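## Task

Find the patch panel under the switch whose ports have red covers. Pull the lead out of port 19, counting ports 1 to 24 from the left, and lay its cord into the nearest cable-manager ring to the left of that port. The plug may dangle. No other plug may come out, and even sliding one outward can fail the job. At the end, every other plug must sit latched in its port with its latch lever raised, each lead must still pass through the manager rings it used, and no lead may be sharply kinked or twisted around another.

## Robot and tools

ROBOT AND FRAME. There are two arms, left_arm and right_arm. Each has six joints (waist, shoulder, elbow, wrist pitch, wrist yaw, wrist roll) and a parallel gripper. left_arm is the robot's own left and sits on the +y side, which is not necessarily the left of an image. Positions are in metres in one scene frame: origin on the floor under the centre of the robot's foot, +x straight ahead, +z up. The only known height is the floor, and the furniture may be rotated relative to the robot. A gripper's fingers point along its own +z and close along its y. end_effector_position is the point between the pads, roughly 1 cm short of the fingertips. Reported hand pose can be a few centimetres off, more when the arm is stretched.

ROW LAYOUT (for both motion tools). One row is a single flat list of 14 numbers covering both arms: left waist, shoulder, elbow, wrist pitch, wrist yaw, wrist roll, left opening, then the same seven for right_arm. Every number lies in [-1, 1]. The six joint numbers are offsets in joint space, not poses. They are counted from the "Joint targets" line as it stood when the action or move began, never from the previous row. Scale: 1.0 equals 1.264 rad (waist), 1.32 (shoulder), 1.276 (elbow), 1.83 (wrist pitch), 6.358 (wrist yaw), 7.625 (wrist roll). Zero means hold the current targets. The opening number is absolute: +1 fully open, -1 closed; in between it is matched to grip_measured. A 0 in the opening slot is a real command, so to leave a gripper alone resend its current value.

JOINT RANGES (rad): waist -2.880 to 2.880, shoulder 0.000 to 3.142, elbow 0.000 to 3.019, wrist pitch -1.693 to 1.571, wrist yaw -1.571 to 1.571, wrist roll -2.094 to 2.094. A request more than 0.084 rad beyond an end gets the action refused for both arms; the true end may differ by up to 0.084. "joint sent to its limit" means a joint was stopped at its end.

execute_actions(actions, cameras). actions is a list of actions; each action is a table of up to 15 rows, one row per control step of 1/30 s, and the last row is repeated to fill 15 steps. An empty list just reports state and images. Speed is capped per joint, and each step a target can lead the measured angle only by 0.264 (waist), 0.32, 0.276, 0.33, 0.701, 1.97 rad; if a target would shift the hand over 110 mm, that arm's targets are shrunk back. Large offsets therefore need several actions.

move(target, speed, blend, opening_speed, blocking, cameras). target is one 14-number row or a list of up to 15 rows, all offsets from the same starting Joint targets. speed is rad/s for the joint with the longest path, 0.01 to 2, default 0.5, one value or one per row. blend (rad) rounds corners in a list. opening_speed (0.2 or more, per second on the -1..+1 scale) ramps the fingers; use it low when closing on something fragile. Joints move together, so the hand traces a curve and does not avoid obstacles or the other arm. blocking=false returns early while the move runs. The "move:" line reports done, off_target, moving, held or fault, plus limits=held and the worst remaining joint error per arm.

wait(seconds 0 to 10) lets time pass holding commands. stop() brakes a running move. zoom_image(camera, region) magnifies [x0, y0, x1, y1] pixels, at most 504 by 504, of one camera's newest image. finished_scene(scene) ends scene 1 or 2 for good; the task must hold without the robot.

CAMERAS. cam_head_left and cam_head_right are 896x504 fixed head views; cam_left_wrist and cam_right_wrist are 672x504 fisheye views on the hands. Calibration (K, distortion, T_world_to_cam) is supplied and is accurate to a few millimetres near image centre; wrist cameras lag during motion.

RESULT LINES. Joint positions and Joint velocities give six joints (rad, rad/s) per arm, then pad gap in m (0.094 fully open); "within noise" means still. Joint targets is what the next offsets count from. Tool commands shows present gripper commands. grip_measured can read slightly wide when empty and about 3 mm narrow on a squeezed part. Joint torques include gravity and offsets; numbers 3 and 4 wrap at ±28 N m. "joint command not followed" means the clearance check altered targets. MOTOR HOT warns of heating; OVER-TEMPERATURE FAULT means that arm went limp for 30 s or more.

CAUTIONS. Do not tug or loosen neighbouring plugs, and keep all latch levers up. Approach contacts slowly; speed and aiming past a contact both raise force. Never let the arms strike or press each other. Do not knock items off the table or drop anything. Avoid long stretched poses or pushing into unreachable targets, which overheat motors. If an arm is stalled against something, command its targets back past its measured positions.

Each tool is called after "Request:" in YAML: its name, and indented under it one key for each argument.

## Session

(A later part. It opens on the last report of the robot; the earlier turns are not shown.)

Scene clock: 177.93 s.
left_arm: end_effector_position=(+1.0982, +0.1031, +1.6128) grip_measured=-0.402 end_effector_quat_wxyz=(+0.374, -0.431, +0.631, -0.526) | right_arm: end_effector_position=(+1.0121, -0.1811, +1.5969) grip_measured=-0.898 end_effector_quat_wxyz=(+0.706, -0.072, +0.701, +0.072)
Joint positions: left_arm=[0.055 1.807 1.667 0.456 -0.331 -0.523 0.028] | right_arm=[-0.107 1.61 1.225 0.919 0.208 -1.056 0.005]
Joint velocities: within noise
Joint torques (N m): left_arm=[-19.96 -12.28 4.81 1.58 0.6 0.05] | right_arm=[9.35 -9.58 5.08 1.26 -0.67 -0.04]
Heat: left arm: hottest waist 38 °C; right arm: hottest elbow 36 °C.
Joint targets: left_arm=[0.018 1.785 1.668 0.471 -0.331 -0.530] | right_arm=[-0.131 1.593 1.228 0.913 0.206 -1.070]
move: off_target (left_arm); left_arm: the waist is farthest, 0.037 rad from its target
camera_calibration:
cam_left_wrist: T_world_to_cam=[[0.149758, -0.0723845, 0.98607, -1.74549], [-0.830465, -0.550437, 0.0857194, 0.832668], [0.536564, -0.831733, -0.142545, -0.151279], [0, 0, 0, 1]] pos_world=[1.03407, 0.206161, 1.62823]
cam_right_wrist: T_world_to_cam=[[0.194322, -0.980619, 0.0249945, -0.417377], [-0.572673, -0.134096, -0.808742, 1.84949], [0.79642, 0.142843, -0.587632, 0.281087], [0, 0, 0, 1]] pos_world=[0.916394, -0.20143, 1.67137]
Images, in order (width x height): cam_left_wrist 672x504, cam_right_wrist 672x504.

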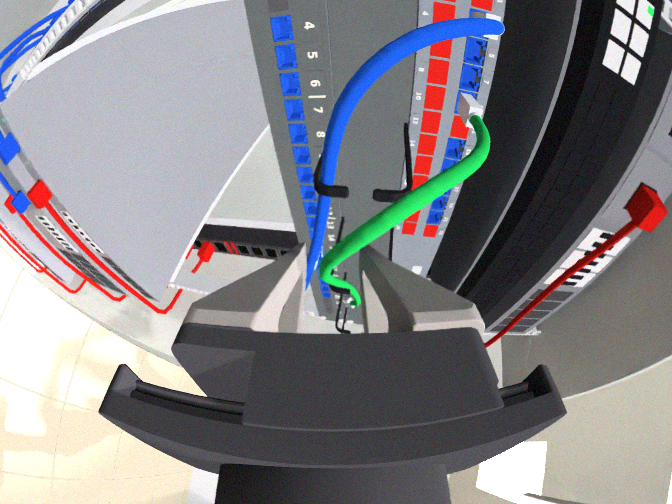

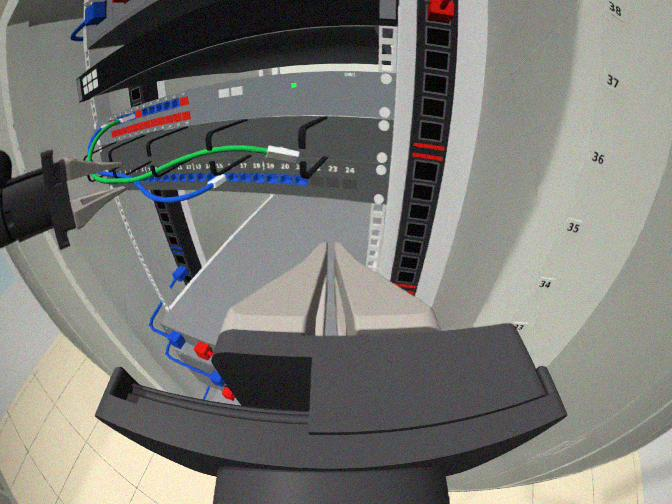

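Request:
move:
  target: [0, 0.0515, 0.0345, 0.0082, -0.0009, 0.0249, -0.4, 0, 0, 0, 0, 0, 0, -0.9]
  speed: 0.15
  cameras: ["cam_right_wrist","cam_left_wrist"]

Request:
zoom_image:
  camera: "cam_left_wrist"
  region: [230, 20, 510, 300]

Request:
zoom_image:
  camera: "cam_right_wrist"
  region: [60, 100, 340, 220]

Scene clock: 181.53 s.
left_arm: end_effector_position=(+1.0975, +0.0869, +1.6047) grip_measured=-0.402 end_effector_quat_wxyz=(+0.417, -0.375, +0.668, -0.490) | right_arm: end_effector_position=(+1.0121, -0.1811, +1.5969) grip_measured=-0.898 end_effector_quat_wxyz=(+0.706, -0.072, +0.701, +0.072)
Joint positions: left_arm=[0.055 1.842 1.683 0.471 -0.335 -0.349 0.028] | right_arm=[-0.107 1.61 1.225 0.919 0.208 -1.056 0.005]
Joint velocities: within noise
Joint torques (N m): left_arm=[-20.42 -9.88 7.15 1.59 0.53 0.23] | right_arm=[9.64 -9.7 5.08 1.28 -0.64 -0.07]
Heat: left arm: hottest waist 38 °C; right arm: hottest elbow 36 °C.
Joint targets: left_arm=[0.018 1.853 1.712 0.487 -0.337 -0.340] | right_arm=[-0.131 1.593 1.228 0.913 0.206 -1.070]
move: off_target (left_arm); left_arm: the waist is farthest, 0.037 rad from its target
camera_calibration:
cam_left_wrist: T_world_to_cam=[[0.0912055, -0.235898, 0.967488, -1.63027], [-0.848408, -0.527112, -0.0485435, 1.057], [0.521426, -0.816398, -0.248213, 0.0193223], [0, 0, 0, 1]] pos_world=[1.03538, 0.188351, 1.63338]
cam_right_wrist: T_world_to_cam=[[0.194322, -0.980619, 0.0249945, -0.417377], [-0.572673, -0.134096, -0.808742, 1.84949], [0.79642, 0.142843, -0.587632, 0.281087], [0, 0, 0, 1]] pos_world=[0.916394, -0.20143, 1.67137]
Images, in order (width x height): cam_left_wrist 672x504, cam_right_wrist 672x504.

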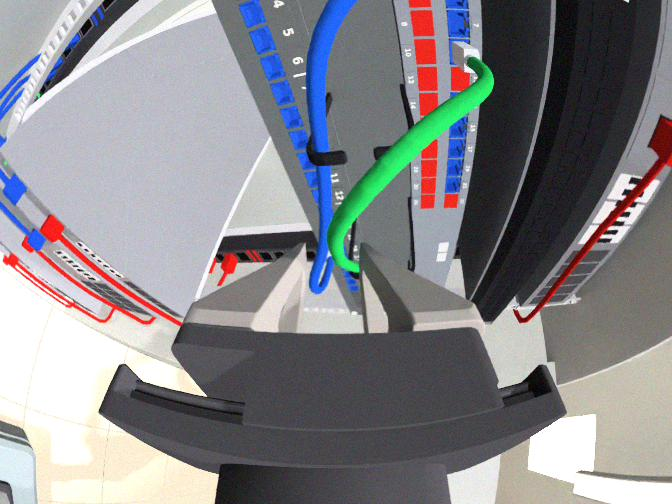

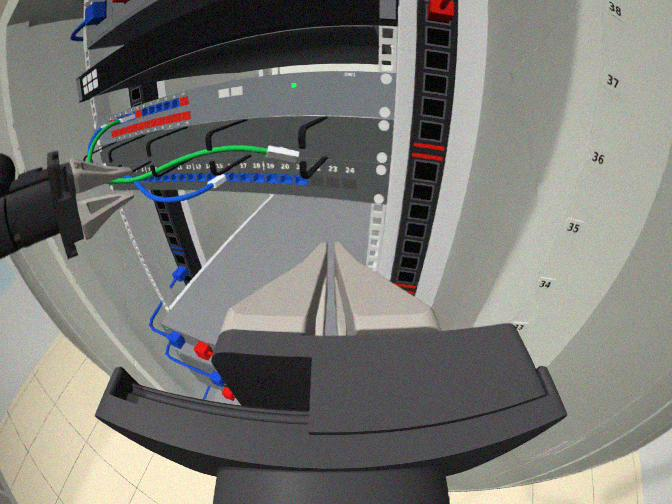

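Scaled by 1.800 from the camera's 672x504 image, which has a finer 960x720 frame.

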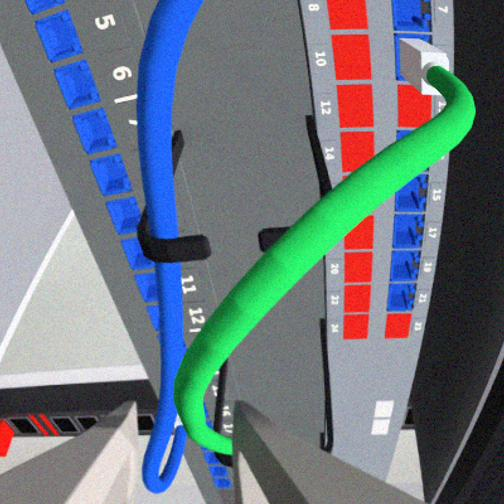

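Scaled by 1.800 from the camera's 672x504 image, which has a finer 960x720 frame.

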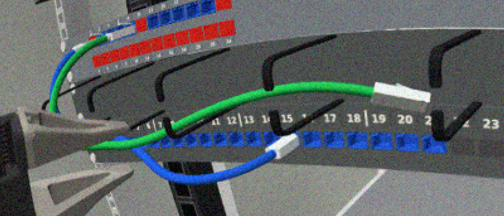

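Request:
move:
  target: [-0.005, 0, 0, 0, 0, -0.0475, -0.3, 0, 0, 0, 0, 0, 0, -0.9]
  speed: 0.3
  cameras: ["cam_right_wrist","cam_left_wrist"]

Request:
zoom_image:
  camera: "cam_left_wrist"
  region: [230, 50, 510, 330]

Request:
zoom_image:
  camera: "cam_right_wrist"
  region: [60, 120, 200, 220]

Scene clock: 183.90 s.
left_arm: end_effector_position=(+1.0967, +0.0858, +1.6070) grip_measured=-0.302 end_effector_quat_wxyz=(+0.326, -0.483, +0.593, -0.556) | right_arm: end_effector_position=(+1.0121, -0.1811, +1.5969) grip_measured=-0.898 end_effector_quat_wxyz=(+0.706, -0.072, +0.701, +0.072)
Joint positions: left_arm=[0.051 1.842 1.683 0.471 -0.336 -0.694 0.033] | right_arm=[-0.107 1.61 1.225 0.919 0.208 -1.056 0.005]
Joint velocities: within noise
Joint torques (N m): left_arm=[-20.6 -9.82 7.08 1.58 0.52 0.04] | right_arm=[9.58 -9.58 5.08 1.25 -0.64 -0.04]
Heat: left arm: hottest waist 38 °C; right arm: hottest elbow 36 °C.
Joint targets: left_arm=[0.012 1.853 1.712 0.487 -0.337 -0.702] | right_arm=[-0.131 1.593 1.228 0.913 0.206 -1.070]
move: off_target (left_arm); left_arm: the waist is farthest, 0.040 rad from its target
camera_calibration:
cam_left_wrist: T_world_to_cam=[[0.20974, 0.0871181, 0.973868, -1.8006], [-0.806978, -0.546973, 0.222727, 0.576164], [0.552084, -0.832605, -0.0444201, -0.340373], [0, 0, 0, 1]] pos_world=[1.03053, 0.188615, 1.6101]
cam_right_wrist: T_world_to_cam=[[0.194322, -0.980619, 0.0249945, -0.417377], [-0.572673, -0.134096, -0.808742, 1.84949], [0.79642, 0.142843, -0.587632, 0.281087], [0, 0, 0, 1]] pos_world=[0.916394, -0.20143, 1.67137]
Images, in order (width x height): cam_left_wrist 672x504, cam_right_wrist 672x504.

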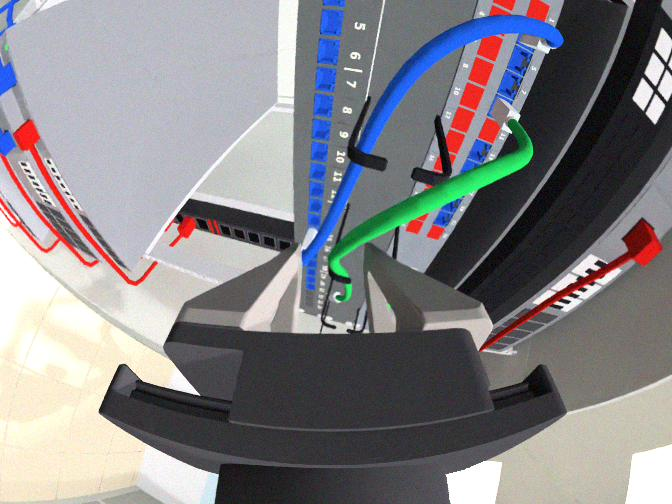

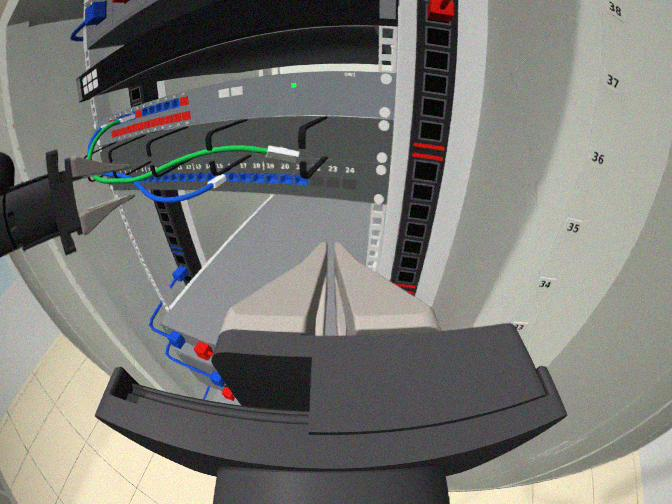

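Scaled by 1.800 from the camera's 672x504 image, which has a finer 960x720 frame.

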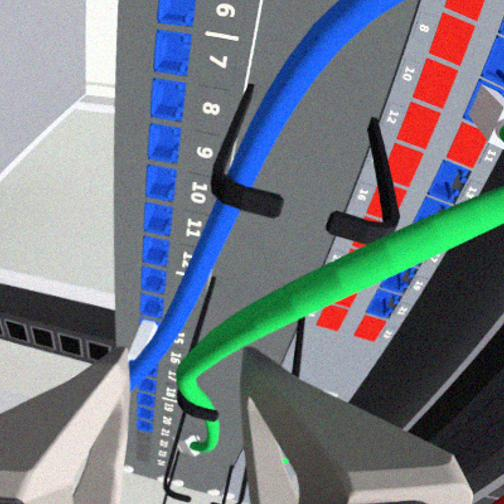

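Scaled by 3.600 from the camera's 672x504 image, which has a finer 960x720 frame.

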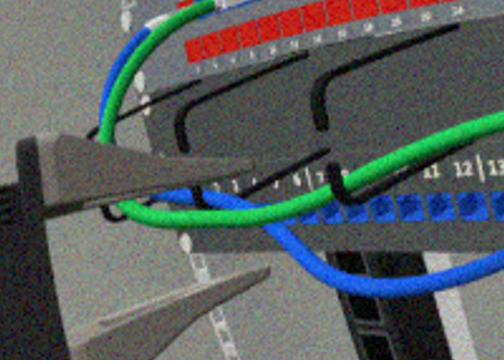

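Request:
move:
  target: [0, 0, 0, 0, 0, 0, -0.97, 0, 0, 0, 0, 0, 0, -0.9]
  opening_speed: 0.4
  cameras: ["cam_right_wrist","cam_left_wrist"]

Request:
zoom_image:
  camera: "cam_left_wrist"
  region: [230, 50, 510, 330]

Request:
zoom_image:
  camera: "cam_right_wrist"
  region: [60, 120, 200, 220]

Scene clock: 186.33 s.
left_arm: end_effector_position=(+1.0967, +0.0858, +1.6072) grip_measured=-0.899 end_effector_quat_wxyz=(+0.326, -0.484, +0.592, -0.556) | right_arm: end_effector_position=(+1.0121, -0.1811, +1.5969) grip_measured=-0.898 end_effector_quat_wxyz=(+0.706, -0.072, +0.701, +0.072)
Joint positions: left_arm=[0.051 1.842 1.683 0.472 -0.336 -0.695 0.005] | right_arm=[-0.107 1.61 1.225 0.919 0.208 -1.056 0.005]
Joint velocities: within noise
Joint torques (N m): left_arm=[-20.6 -9.82 7.08 1.54 0.55 0.05] | right_arm=[9.52 -9.99 5.04 1.26 -0.64 -0.08]
Heat: left arm: hottest waist 38 °C; right arm: hottest elbow 36 °C.
Joint targets: left_arm=[0.012 1.853 1.712 0.486 -0.337 -0.703] | right_arm=[-0.131 1.593 1.228 0.913 0.206 -1.070]
move: off_target (left_arm); left_arm: the waist is farthest, 0.039 rad from its target
camera_calibration:
cam_left_wrist: T_world_to_cam=[[0.20983, 0.0886712, 0.973709, -1.80086], [-0.80648, -0.547337, 0.223636, 0.574132], [0.552776, -0.832202, -0.0433361, -0.342853], [0, 0, 0, 1]] pos_world=[1.03042, 0.188605, 1.61026]
cam_right_wrist: T_world_to_cam=[[0.194322, -0.980619, 0.0249945, -0.417377], [-0.572673, -0.134096, -0.808742, 1.84949], [0.79642, 0.142843, -0.587632, 0.281087], [0, 0, 0, 1]] pos_world=[0.916394, -0.20143, 1.67137]
Images, in order (width x height): cam_left_wrist 672x504, cam_right_wrist 672x504.

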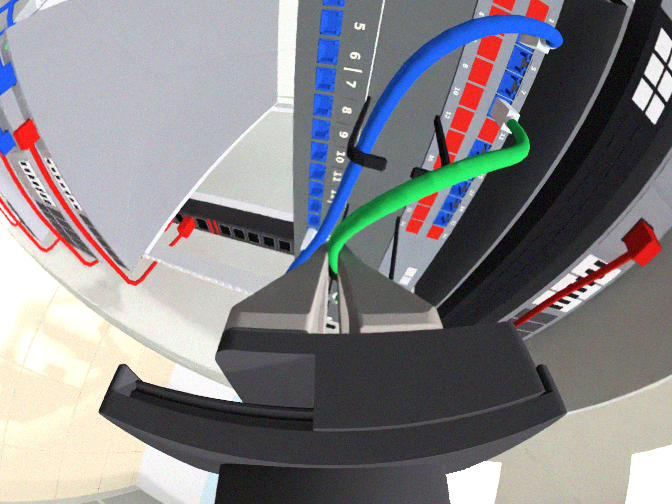

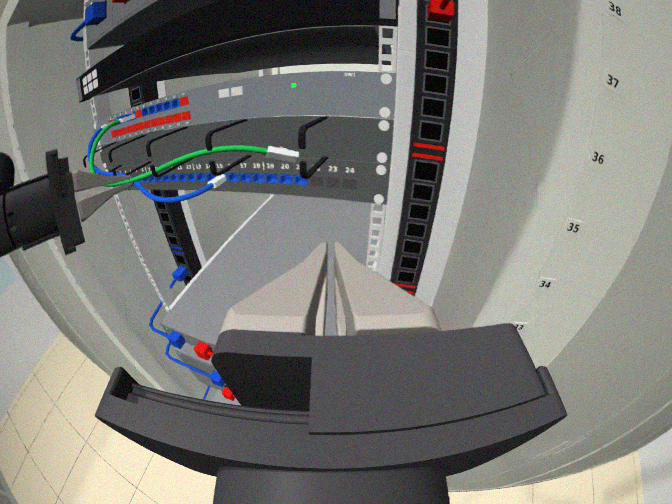

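Scaled by 1.800 from the camera's 672x504 image, which has a finer 960x720 frame.

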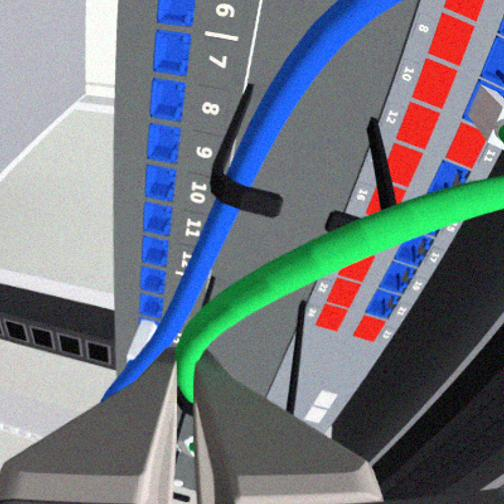

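Scaled by 3.600 from the camera's 672x504 image, which has a finer 960x720 frame.

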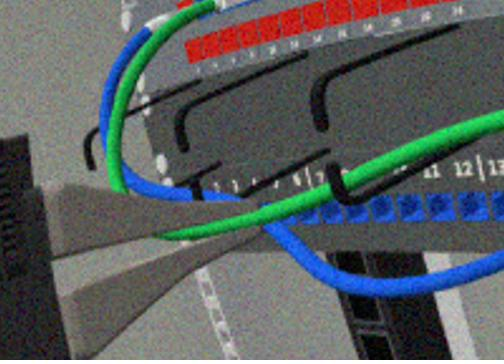

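Request:
move:
  target: [0.0657, -0.0515, -0.0431, -0.0158, 0.0026, 0.0476, -0.97, 0, 0, 0, 0, 0, 0, -0.9]
  speed: 0.2
  cameras: ["cam_right_wrist","cam_left_wrist"]

Request:
zoom_image:
  camera: "cam_left_wrist"
  region: [230, 50, 510, 330]

Request:
zoom_image:
  camera: "cam_right_wrist"
  region: [60, 120, 200, 220]

Scene clock: 189.43 s.
left_arm: end_effector_position=(+1.0957, +0.0996, +1.6021) grip_measured=-0.900 end_effector_quat_wxyz=(+0.416, -0.372, +0.669, -0.491) | right_arm: end_effector_position=(+1.0121, -0.1811, +1.5969) grip_measured=-0.898 end_effector_quat_wxyz=(+0.706, -0.072, +0.701, +0.072)
Joint positions: left_arm=[0.066 1.811 1.654 0.463 -0.321 -0.351 0.005] | right_arm=[-0.107 1.61 1.225 0.919 0.208 -1.056 0.005]
Joint velocities: within noise
Joint torques (N m): left_arm=[-14.74 -12.81 4.89 0.85 0.6 0.25] | right_arm=[9.05 -9.82 5.03 1.25 -0.66 -0.05]
Heat: left arm: hottest waist 38 °C; right arm: hottest elbow 36 °C.
Joint targets: left_arm=[0.095 1.785 1.657 0.457 -0.321 -0.340] | right_arm=[-0.131 1.593 1.228 0.913 0.206 -1.070]
move: done
camera_calibration:
cam_left_wrist: T_world_to_cam=[[0.0882569, -0.238171, 0.967205, -1.62072], [-0.851482, -0.521915, -0.0508228, 1.06858], [0.516904, -0.819072, -0.248861, 0.0361954], [0, 0, 0, 1]] pos_world=[1.0342, 0.201344, 1.63089]
cam_right_wrist: T_world_to_cam=[[0.194322, -0.980619, 0.0249945, -0.417377], [-0.572673, -0.134096, -0.808742, 1.84949], [0.79642, 0.142843, -0.587632, 0.281087], [0, 0, 0, 1]] pos_world=[0.916394, -0.20143, 1.67137]
Images, in order (width x height): cam_left_wrist 672x504, cam_right_wrist 672x504.

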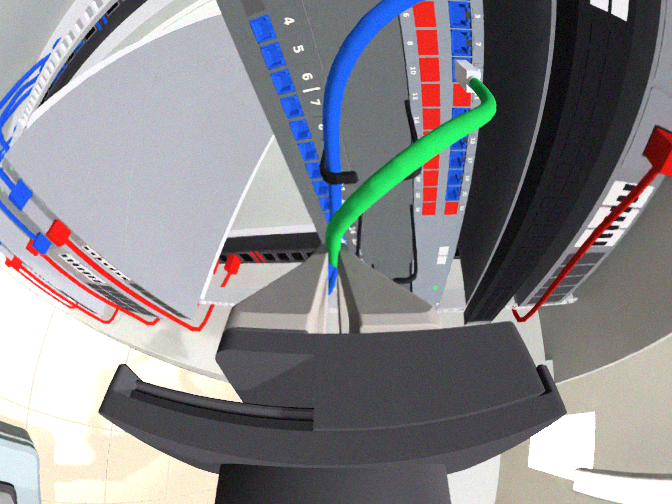

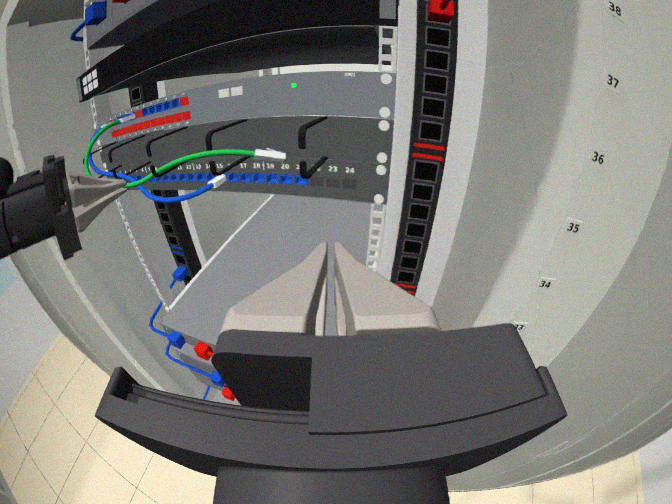

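Scaled by 1.800 from the camera's 672x504 image, which has a finer 960x720 frame.

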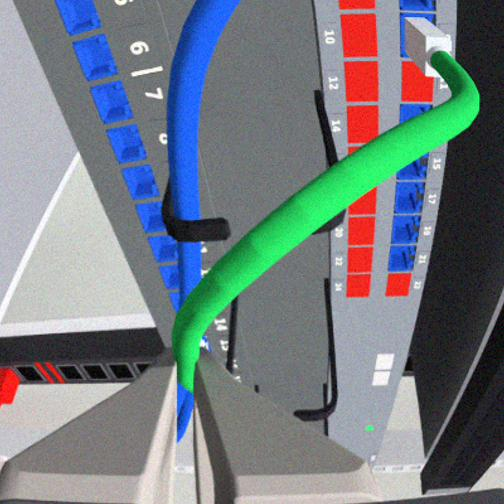

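Scaled by 3.600 from the camera's 672x504 image, which has a finer 960x720 frame.

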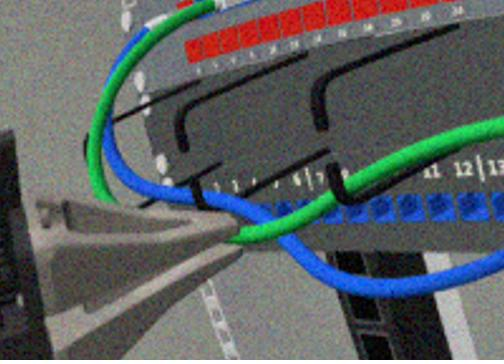

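Request:
move:
  target: [0.0055, 0.0508, 0.0909, -0.0257, 0.0009, 0, -0.97, 0, 0, 0, 0, 0, 0, -0.9]
  speed: 0.15
  cameras: ["cam_right_wrist","cam_left_wrist"]

Request:
zoom_image:
  camera: "cam_left_wrist"
  region: [260, 120, 440, 300]

Request:
zoom_image:
  camera: "cam_right_wrist"
  region: [60, 120, 200, 220]

Scene clock: 191.37 s.
left_arm: end_effector_position=(+1.1140, +0.0972, +1.6040) grip_measured=-0.900 end_effector_quat_wxyz=(+0.416, -0.371, +0.670, -0.490) | right_arm: end_effector_position=(+1.0121, -0.1811, +1.5969) grip_measured=-0.898 end_effector_quat_wxyz=(+0.706, -0.072, +0.701, +0.072)
Joint positions: left_arm=[0.071 1.846 1.734 0.415 -0.317 -0.35 0.005] | right_arm=[-0.107 1.61 1.225 0.919 0.208 -1.056 0.005]
Joint velocities: within noise
Joint torques (N m): left_arm=[-15.09 -10.58 7.91 0.91 0.68 0.24] | right_arm=[9.11 -9.99 4.98 1.24 -0.64 -0.07]
Heat: left arm: hottest waist 38 °C; right arm: hottest elbow 36 °C.
Joint targets: left_arm=[0.102 1.852 1.773 0.410 -0.315 -0.339] | right_arm=[-0.131 1.593 1.228 0.913 0.206 -1.070]
move: off_target (left_arm); left_arm: the elbow is farthest, 0.039 rad from its target
camera_calibration:
cam_left_wrist: T_world_to_cam=[[0.0884316, -0.242031, 0.96623, -1.62294], [-0.852654, -0.519863, -0.0521838, 1.08625], [0.514937, -0.819246, -0.252341, 0.0330664], [0, 0, 0, 1]] pos_world=[1.05269, 0.198989, 1.63316]
cam_right_wrist: T_world_to_cam=[[0.194322, -0.980619, 0.0249945, -0.417377], [-0.572673, -0.134096, -0.808742, 1.84949], [0.79642, 0.142843, -0.587632, 0.281087], [0, 0, 0, 1]] pos_world=[0.916394, -0.20143, 1.67137]
Images, in order (width x height): cam_left_wrist 672x504, cam_right_wrist 672x504.

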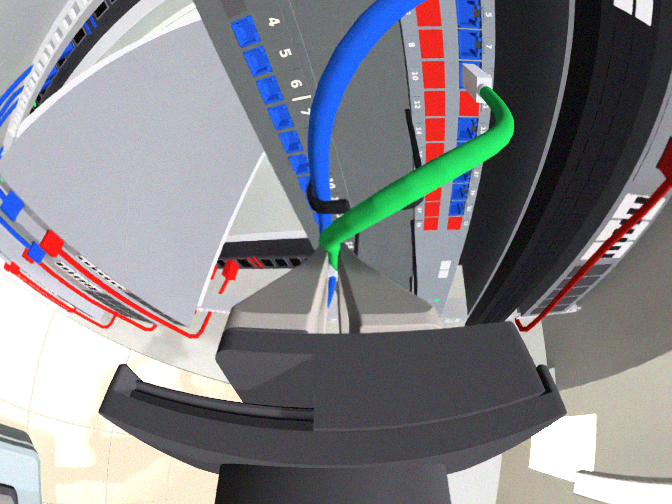

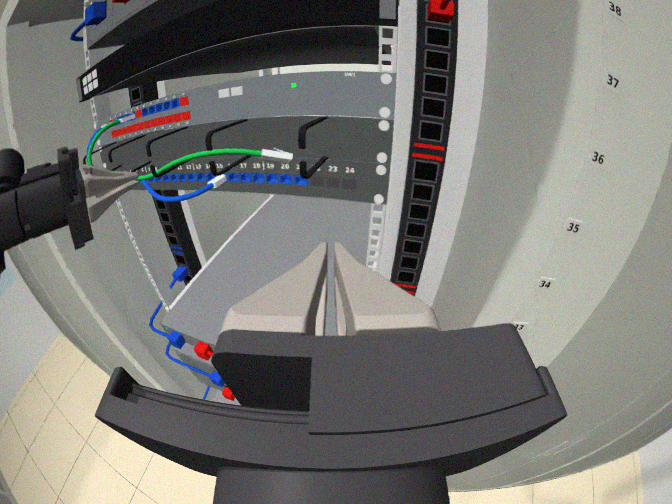

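Scaled by 2.800 from the camera's 672x504 image, which has a finer 960x720 frame.

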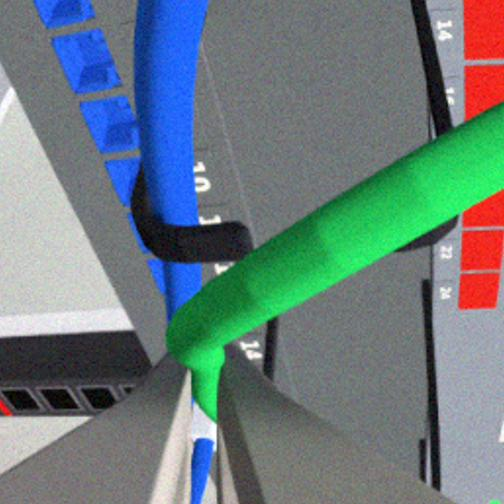

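Scaled by 3.600 from the camera's 672x504 image, which has a finer 960x720 frame.

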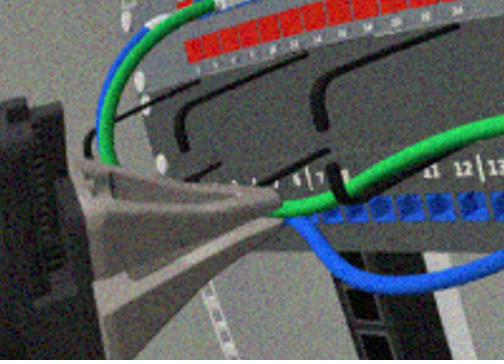

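Request:
move:
  target: [0, -0.0477, -0.0909, 0.0361, -0.0009, 0, -0.97, 0, 0, 0, 0, 0, 0, -0.9]
  speed: 0.2
  cameras: []

Request:
move:
  target: [0, 0, 0, 0, 0, 0, -0.3, 0, 0, 0, 0, 0, 0, -0.9]
  opening_speed: 0.4
  cameras: ["cam_right_wrist","cam_left_wrist"]

Request:
zoom_image:
  camera: "cam_left_wrist"
  region: [230, 20, 510, 300]

Request:
zoom_image:
  camera: "cam_right_wrist"
  region: [60, 100, 340, 220]

Scene clock: 193.43 s.
left_arm: end_effector_position=(+1.0970, +0.1011, +1.5988) grip_measured=-0.900 end_effector_quat_wxyz=(+0.416, -0.371, +0.670, -0.490) | right_arm: end_effector_position=(+1.0121, -0.1811, +1.5969) grip_measured=-0.898 end_effector_quat_wxyz=(+0.706, -0.072, +0.701, +0.072)
Joint positions: left_arm=[0.072 1.811 1.655 0.46 -0.317 -0.35 0.005] | right_arm=[-0.107 1.61 1.225 0.919 0.208 -1.056 0.005]
Joint velocities: within noise
Joint torques (N m): left_arm=[-14.68 -12.63 4.83 1.68 0.43 0.24] | right_arm=[9.47 -9.99 4.96 1.29 -0.63 -0.09]
Heat: left arm: hottest waist 38 °C; right arm: hottest elbow 36 °C.
Joint targets: left_arm=[0.102 1.789 1.656 0.477 -0.321 -0.339] | right_arm=[-0.131 1.593 1.228 0.913 0.206 -1.070]
move: done
No camera images: "cameras" was empty.

Scene clock: 195.33 s.
left_arm: end_effector_position=(+1.0977, +0.1026, +1.5973) grip_measured=-0.302 end_effector_quat_wxyz=(+0.417, -0.372, +0.671, -0.488) | right_arm: end_effector_position=(+1.0121, -0.1811, +1.5969) grip_measured=-0.898 end_effector_quat_wxyz=(+0.706, -0.072, +0.701, +0.072)
Joint positions: left_arm=[0.074 1.811 1.655 0.462 -0.319 -0.348 0.033] | right_arm=[-0.107 1.61 1.225 0.919 0.208 -1.056 0.005]
Joint velocities: within noise
Joint torques (N m): left_arm=[-14.86 -12.57 4.78 1.58 0.52 0.22] | right_arm=[9.58 -9.47 5.07 1.31 -0.65 -0.06]
Heat: left arm: hottest waist 38 °C; right arm: hottest elbow 36 °C.
Joint targets: left_arm=[0.102 1.789 1.656 0.476 -0.320 -0.340] | right_arm=[-0.131 1.593 1.228 0.913 0.206 -1.070]
move: done
camera_calibration:
cam_left_wrist: T_world_to_cam=[[0.0908275, -0.245136, 0.965225, -1.61451], [-0.850236, -0.523727, -0.0530027, 1.07391], [0.518507, -0.815855, -0.255992, 0.0457114], [0, 0, 0, 1]] pos_world=[1.03602, 0.203955, 1.62699]
cam_right_wrist: T_world_to_cam=[[0.194322, -0.980619, 0.0249945, -0.417377], [-0.572673, -0.134096, -0.808742, 1.84949], [0.79642, 0.142843, -0.587632, 0.281087], [0, 0, 0, 1]] pos_world=[0.916394, -0.20143, 1.67137]
Images, in order (width x height): cam_left_wrist 672x504, cam_right_wrist 672x504.

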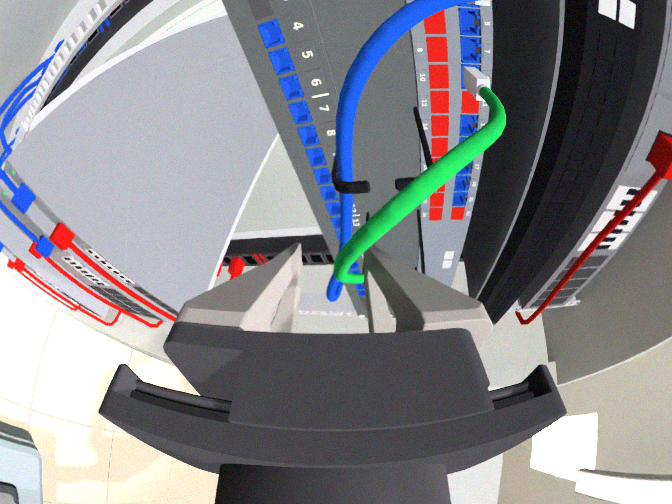

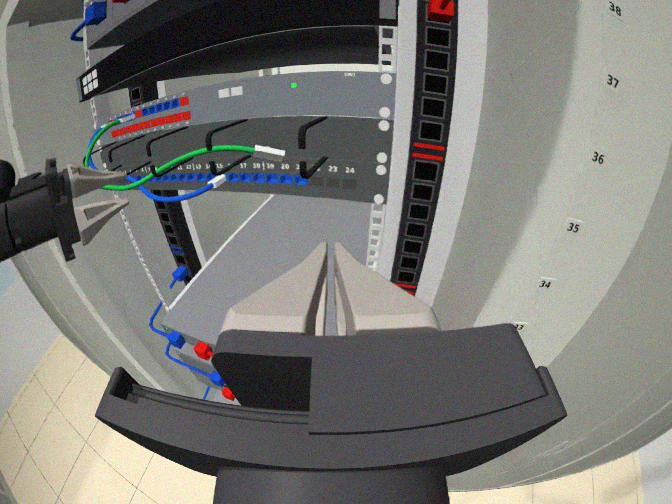

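Scaled by 1.800 from the camera's 672x504 image, which has a finer 960x720 frame.

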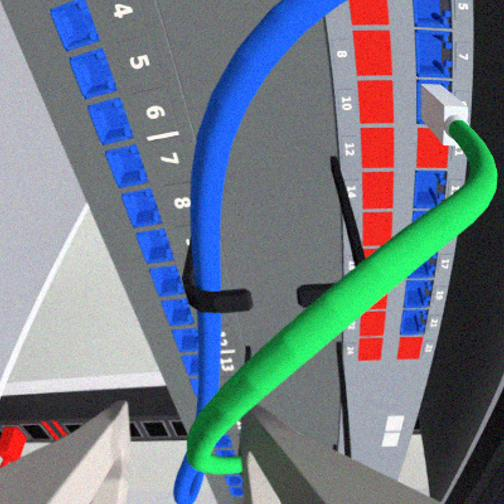

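Scaled by 1.800 from the camera's 672x504 image, which has a finer 960x720 frame.

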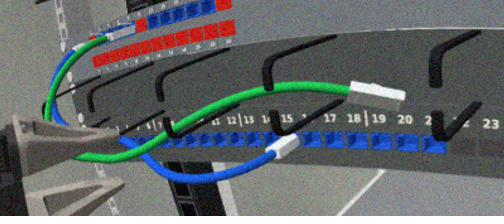

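Request:
move:
  target:
    - [-0.0649, -0.0364, -0.1034, 0.0503, -0.0024, 0, -0.4, 0, 0, 0, 0, 0, 0, -0.9]
    - [-0.11, 0.0561, -0.0619, 0.277, -0.0352, 0.0498, -0.4, 0, 0, 0, 0, 0, 0, -0.9]
  speed: 0.25
  blend: 0.03
  cameras: ["cam_right_wrist","cam_left_wrist"]

Request:
zoom_image:
  camera: "cam_left_wrist"
  region: [230, 50, 510, 330]

Request:
zoom_image:
  camera: "cam_right_wrist"
  region: [60, 100, 200, 220]

Scene clock: 199.77 s.
left_arm: end_effector_position=(+1.0616, +0.1303, +1.6197) grip_measured=-0.398 end_effector_quat_wxyz=(+0.548, -0.404, +0.648, -0.342) | right_arm: end_effector_position=(+1.0121, -0.1811, +1.5969) grip_measured=-0.898 end_effector_quat_wxyz=(+0.706, -0.072, +0.701, +0.072)
Joint positions: left_arm=[0 1.852 1.551 0.971 -0.543 0.031 0.028] | right_arm=[-0.107 1.61 1.225 0.919 0.208 -1.056 0.005]
Joint velocities: within noise
Joint torques (N m): left_arm=[-19.78 -8.76 6.69 1.24 0.57 0.24] | right_arm=[9.29 -9.47 5.01 1.32 -0.66 -0.06]
Heat: left arm: hottest waist 38 °C; right arm: hottest elbow 36 °C.
Joint targets: left_arm=[-0.037 1.863 1.578 0.983 -0.544 0.040] | right_arm=[-0.131 1.593 1.228 0.913 0.206 -1.070]
move: off_target (left_arm); left_arm: the waist is farthest, 0.037 rad from its target
camera_calibration:
cam_left_wrist: T_world_to_cam=[[0.146958, -0.438541, 0.886614, -1.53306], [-0.645317, -0.721825, -0.25007, 1.18638], [0.749646, -0.535398, -0.389076, 0.0264298], [0, 0, 0, 1]] pos_world=[0.971072, 0.198198, 1.66619]
cam_right_wrist: T_world_to_cam=[[0.194322, -0.980619, 0.0249945, -0.417377], [-0.572673, -0.134096, -0.808742, 1.84949], [0.79642, 0.142843, -0.587632, 0.281087], [0, 0, 0, 1]] pos_world=[0.916394, -0.20143, 1.67137]
Images, in order (width x height): cam_left_wrist 672x504, cam_right_wrist 672x504.

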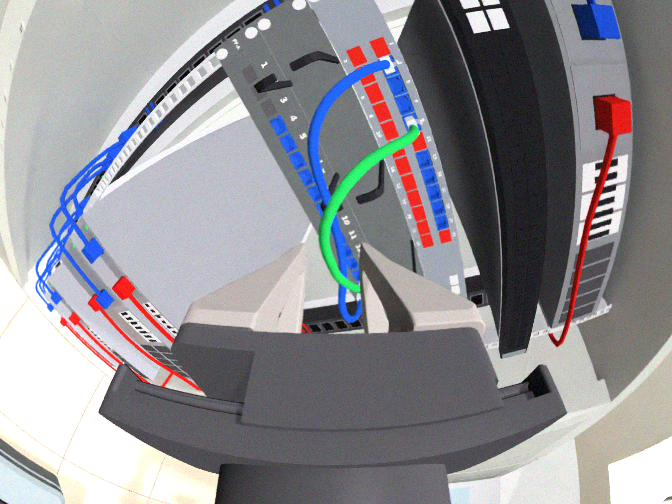

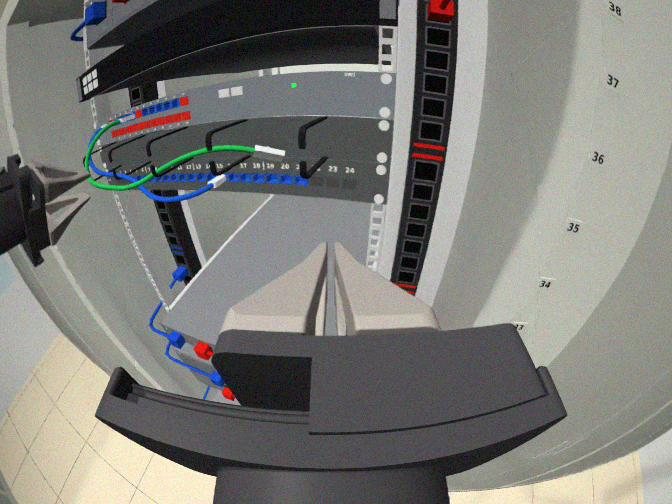

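Scaled by 1.800 from the camera's 672x504 image, which has a finer 960x720 frame.

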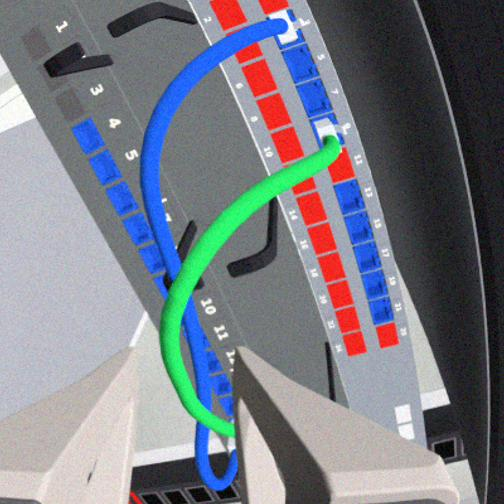

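Scaled by 3.600 from the camera's 672x504 image, which has a finer 960x720 frame.

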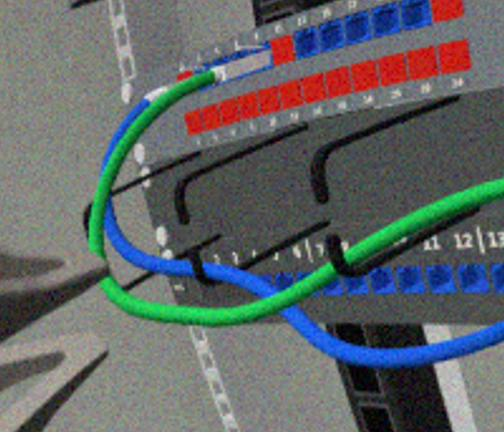

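Request:
move:
  target: [0.0712, 0.0227, 0.0545, -0.0393, 0.0035, 0, -0.4, 0, 0, 0, 0, 0, 0, -0.9]
  speed: 0.15
  cameras: ["cam_right_wrist","cam_left_wrist"]

Request:
zoom_image:
  camera: "cam_left_wrist"
  region: [230, 50, 510, 330]

Request:
zoom_image:
  camera: "cam_right_wrist"
  region: [60, 100, 200, 220]

Scene clock: 201.97 s.
left_arm: end_effector_position=(+1.0850, +0.1336, +1.6054) grip_measured=-0.398 end_effector_quat_wxyz=(+0.551, -0.398, +0.654, -0.332) | right_arm: end_effector_position=(+1.0121, -0.1811, +1.5969) grip_measured=-0.898 end_effector_quat_wxyz=(+0.706, -0.072, +0.701, +0.072)
Joint positions: left_arm=[0.033 1.88 1.62 0.92 -0.524 0.032 0.028] | right_arm=[-0.107 1.61 1.225 0.919 0.208 -1.056 0.005]
Joint velocities: within noise
Joint torques (N m): left_arm=[-15.79 -9.11 6.61 0.53 0.75 0.21] | right_arm=[9.82 -9.82 5.05 1.33 -0.66 -0.07]
Heat: left arm: hottest waist 38 °C; right arm: hottest elbow 36 °C.
Joint targets: left_arm=[0.053 1.893 1.647 0.911 -0.522 0.040] | right_arm=[-0.131 1.593 1.228 0.913 0.206 -1.070]
move: done
camera_calibration:
cam_left_wrist: T_world_to_cam=[[0.152853, -0.460153, 0.874583, -1.50659], [-0.646503, -0.715899, -0.263672, 1.22264], [0.747442, -0.525118, -0.406917, 0.0347563], [0, 0, 0, 1]] pos_world=[0.994749, 0.200277, 1.65416]
cam_right_wrist: T_world_to_cam=[[0.194322, -0.980619, 0.0249945, -0.417377], [-0.572673, -0.134096, -0.808742, 1.84949], [0.79642, 0.142843, -0.587632, 0.281087], [0, 0, 0, 1]] pos_world=[0.916394, -0.20143, 1.67137]
Images, in order (width x height): cam_left_wrist 672x504, cam_right_wrist 672x504.

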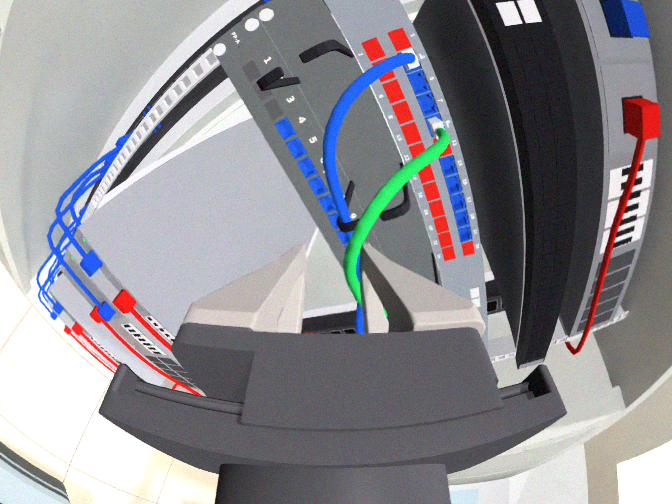

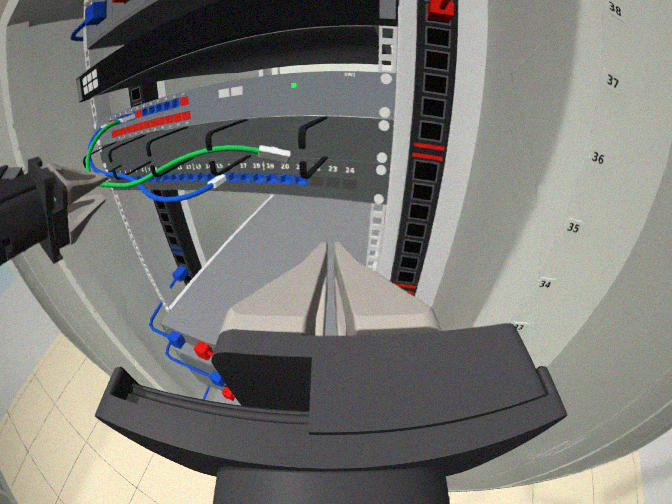

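Scaled by 1.800 from the camera's 672x504 image, which has a finer 960x720 frame.

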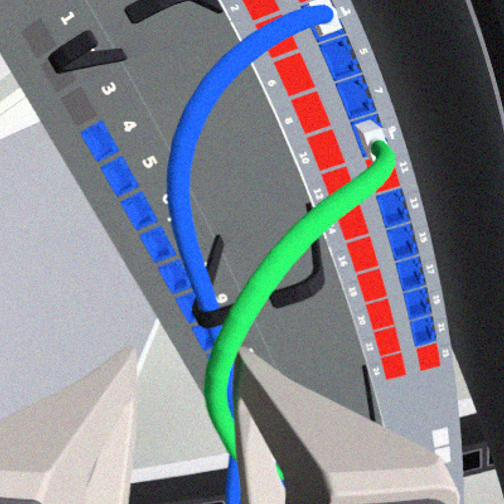

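Scaled by 3.600 from the camera's 672x504 image, which has a finer 960x720 frame.

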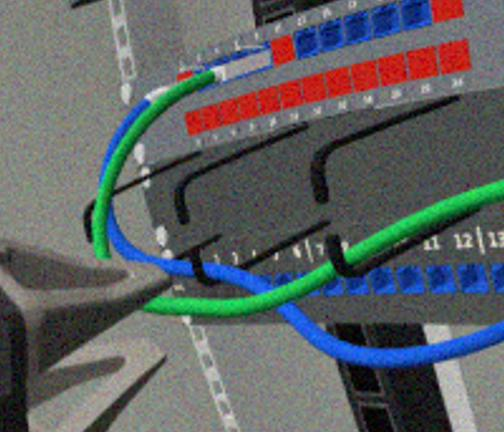

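Request:
move:
  target: [0, 0, 0, 0, 0, 0, -0.97, 0, 0, 0, 0, 0, 0, -0.9]
  opening_speed: 0.4
  cameras: ["cam_right_wrist","cam_left_wrist"]

Request:
zoom_image:
  camera: "cam_left_wrist"
  region: [230, 50, 510, 330]

Request:
zoom_image:
  camera: "cam_right_wrist"
  region: [60, 100, 200, 220]

Scene clock: 204.43 s.
left_arm: end_effector_position=(+1.0860, +0.1343, +1.6068) grip_measured=-0.895 end_effector_quat_wxyz=(+0.553, -0.398, +0.652, -0.333) | right_arm: end_effector_position=(+1.0121, -0.1811, +1.5969) grip_measured=-0.898 end_effector_quat_wxyz=(+0.706, -0.072, +0.701, +0.072)
Joint positions: left_arm=[0.033 1.88 1.623 0.92 -0.52 0.032 0.005] | right_arm=[-0.107 1.61 1.225 0.919 0.208 -1.056 0.005]
Joint velocities: within noise
Joint torques (N m): left_arm=[-15.74 -9.29 6.43 0.53 0.55 0.21] | right_arm=[9.05 -9.7 5.03 1.26 -0.62 -0.08]
Heat: left arm: hottest waist 38 °C; right arm: hottest elbow 36 °C.
Joint targets: left_arm=[0.053 1.893 1.647 0.911 -0.522 0.040] | right_arm=[-0.131 1.593 1.228 0.913 0.206 -1.070]
move: done
camera_calibration:
cam_left_wrist: T_world_to_cam=[[0.149259, -0.458991, 0.875813, -1.50584], [-0.644859, -0.716641, -0.265673, 1.22559], [0.749585, -0.525122, -0.40295, 0.0262328], [0, 0, 0, 1]] pos_world=[0.995432, 0.200916, 1.65502]
cam_right_wrist: T_world_to_cam=[[0.194322, -0.980619, 0.0249945, -0.417377], [-0.572673, -0.134096, -0.808742, 1.84949], [0.79642, 0.142843, -0.587632, 0.281087], [0, 0, 0, 1]] pos_world=[0.916394, -0.20143, 1.67137]
Images, in order (width x height): cam_left_wrist 672x504, cam_right_wrist 672x504.

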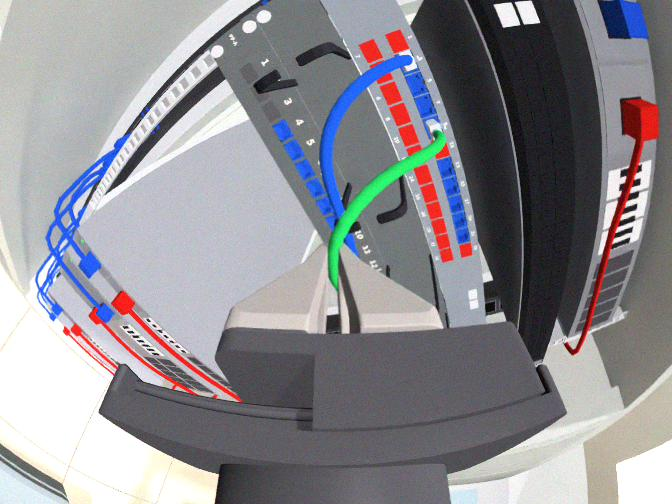

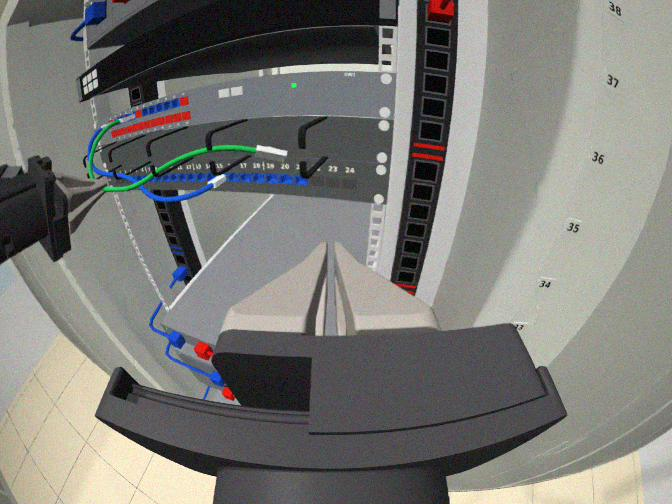

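Scaled by 1.800 from the camera's 672x504 image, which has a finer 960x720 frame.

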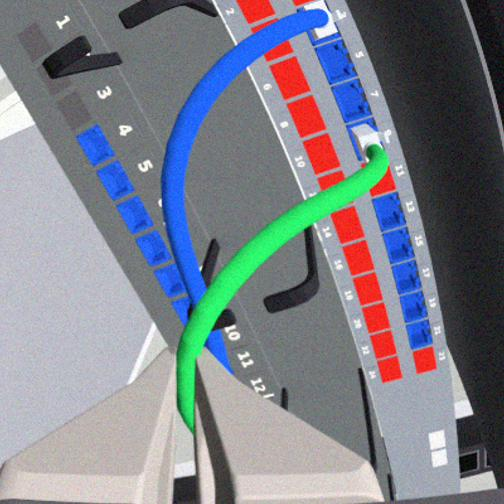

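Scaled by 3.600 from the camera's 672x504 image, which has a finer 960x720 frame.

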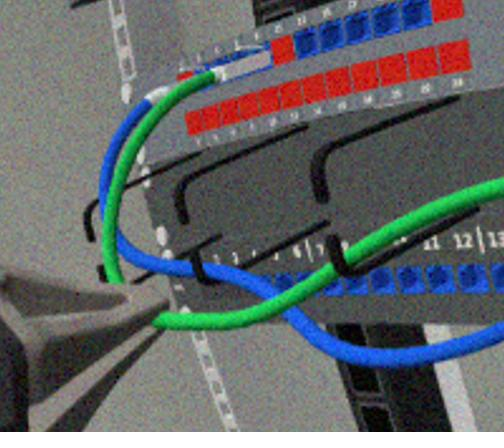

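Request:
move:
  target: [-0.0095, -0.0417, 0.0266, -0.0295, 0, -0.0393, -0.97, 0, 0, 0, 0, 0, 0, -0.9]
  speed: 0.15
  cameras: ["cam_right_wrist","cam_left_wrist"]

Request:
zoom_image:
  camera: "cam_left_wrist"
  region: [230, 50, 510, 330]

Request:
zoom_image:
  camera: "cam_right_wrist"
  region: [60, 100, 200, 220]

Scene clock: 207.63 s.
left_arm: end_effector_position=(+1.0937, +0.1365, +1.6110) grip_measured=-0.896 end_effector_quat_wxyz=(+0.495, -0.478, +0.600, -0.408) | right_arm: end_effector_position=(+1.0121, -0.1811, +1.5969) grip_measured=-0.898 end_effector_quat_wxyz=(+0.706, -0.072, +0.701, +0.072)
Joint positions: left_arm=[0.033 1.871 1.646 0.86 -0.52 -0.248 0.005] | right_arm=[-0.107 1.61 1.225 0.919 0.208 -1.056 0.005]
Joint velocities: within noise
Joint torques (N m): left_arm=[-16.73 -13.1 7.38 0.75 0.55 -0.02] | right_arm=[9.17 -9.64 4.96 1.25 -0.62 -0.06]
Heat: left arm: hottest waist 38 °C; right arm: hottest elbow 36 °C.
Joint targets: left_arm=[0.041 1.838 1.681 0.857 -0.522 -0.260] | right_arm=[-0.131 1.593 1.228 0.913 0.206 -1.070]
move: done
camera_calibration:
cam_left_wrist: T_world_to_cam=[[0.168616, -0.208764, 0.96332, -1.70599], [-0.628259, -0.775827, -0.0581639, 0.888945], [0.759512, -0.595408, -0.261975, -0.205079], [0, 0, 0, 1]] pos_world=[1.0019, 0.211412, 1.64139]
cam_right_wrist: T_world_to_cam=[[0.194322, -0.980619, 0.0249945, -0.417377], [-0.572673, -0.134096, -0.808742, 1.84949], [0.79642, 0.142843, -0.587632, 0.281087], [0, 0, 0, 1]] pos_world=[0.916394, -0.20143, 1.67137]
Images, in order (width x height): cam_left_wrist 672x504, cam_right_wrist 672x504.

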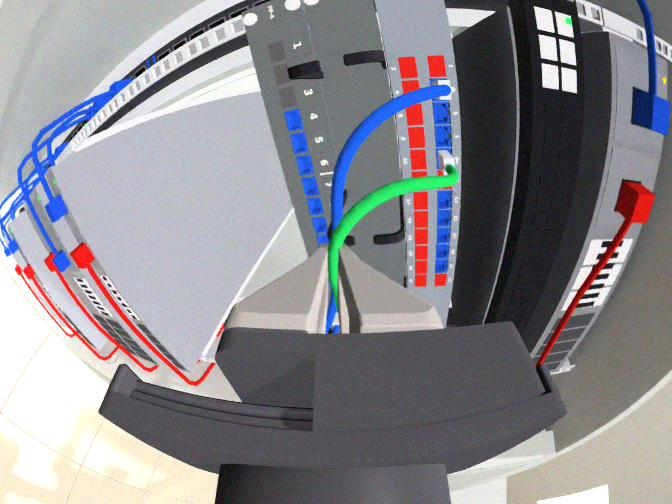

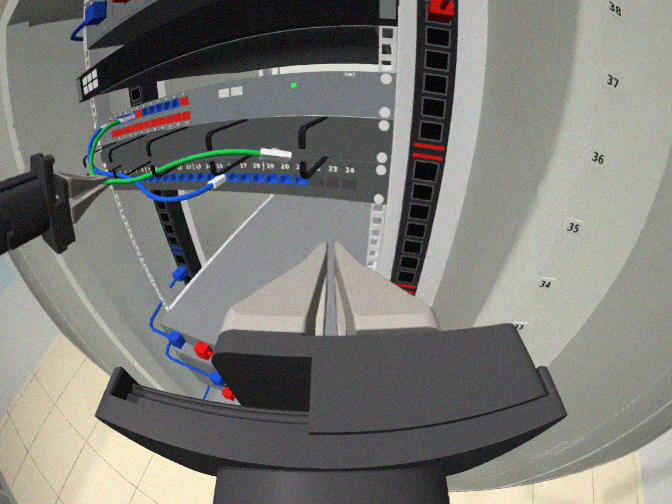

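Scaled by 1.800 from the camera's 672x504 image, which has a finer 960x720 frame.

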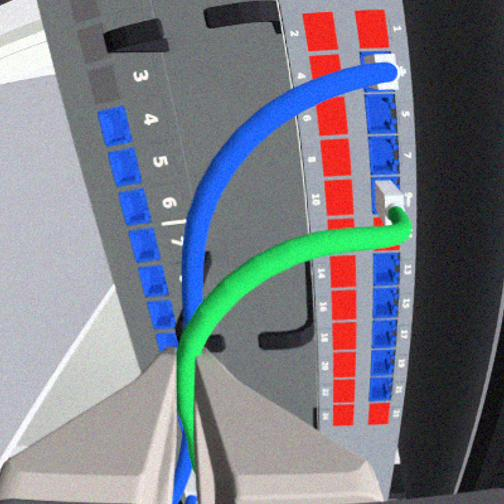

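Scaled by 3.600 from the camera's 672x504 image, which has a finer 960x720 frame.

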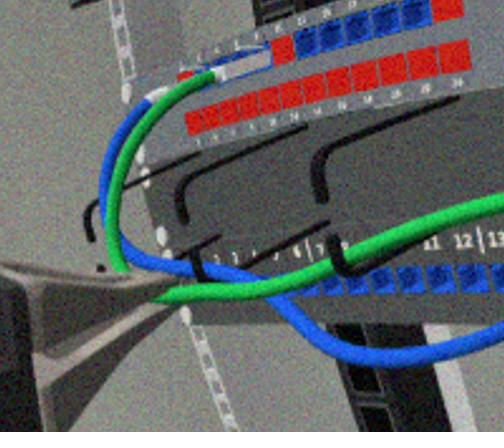

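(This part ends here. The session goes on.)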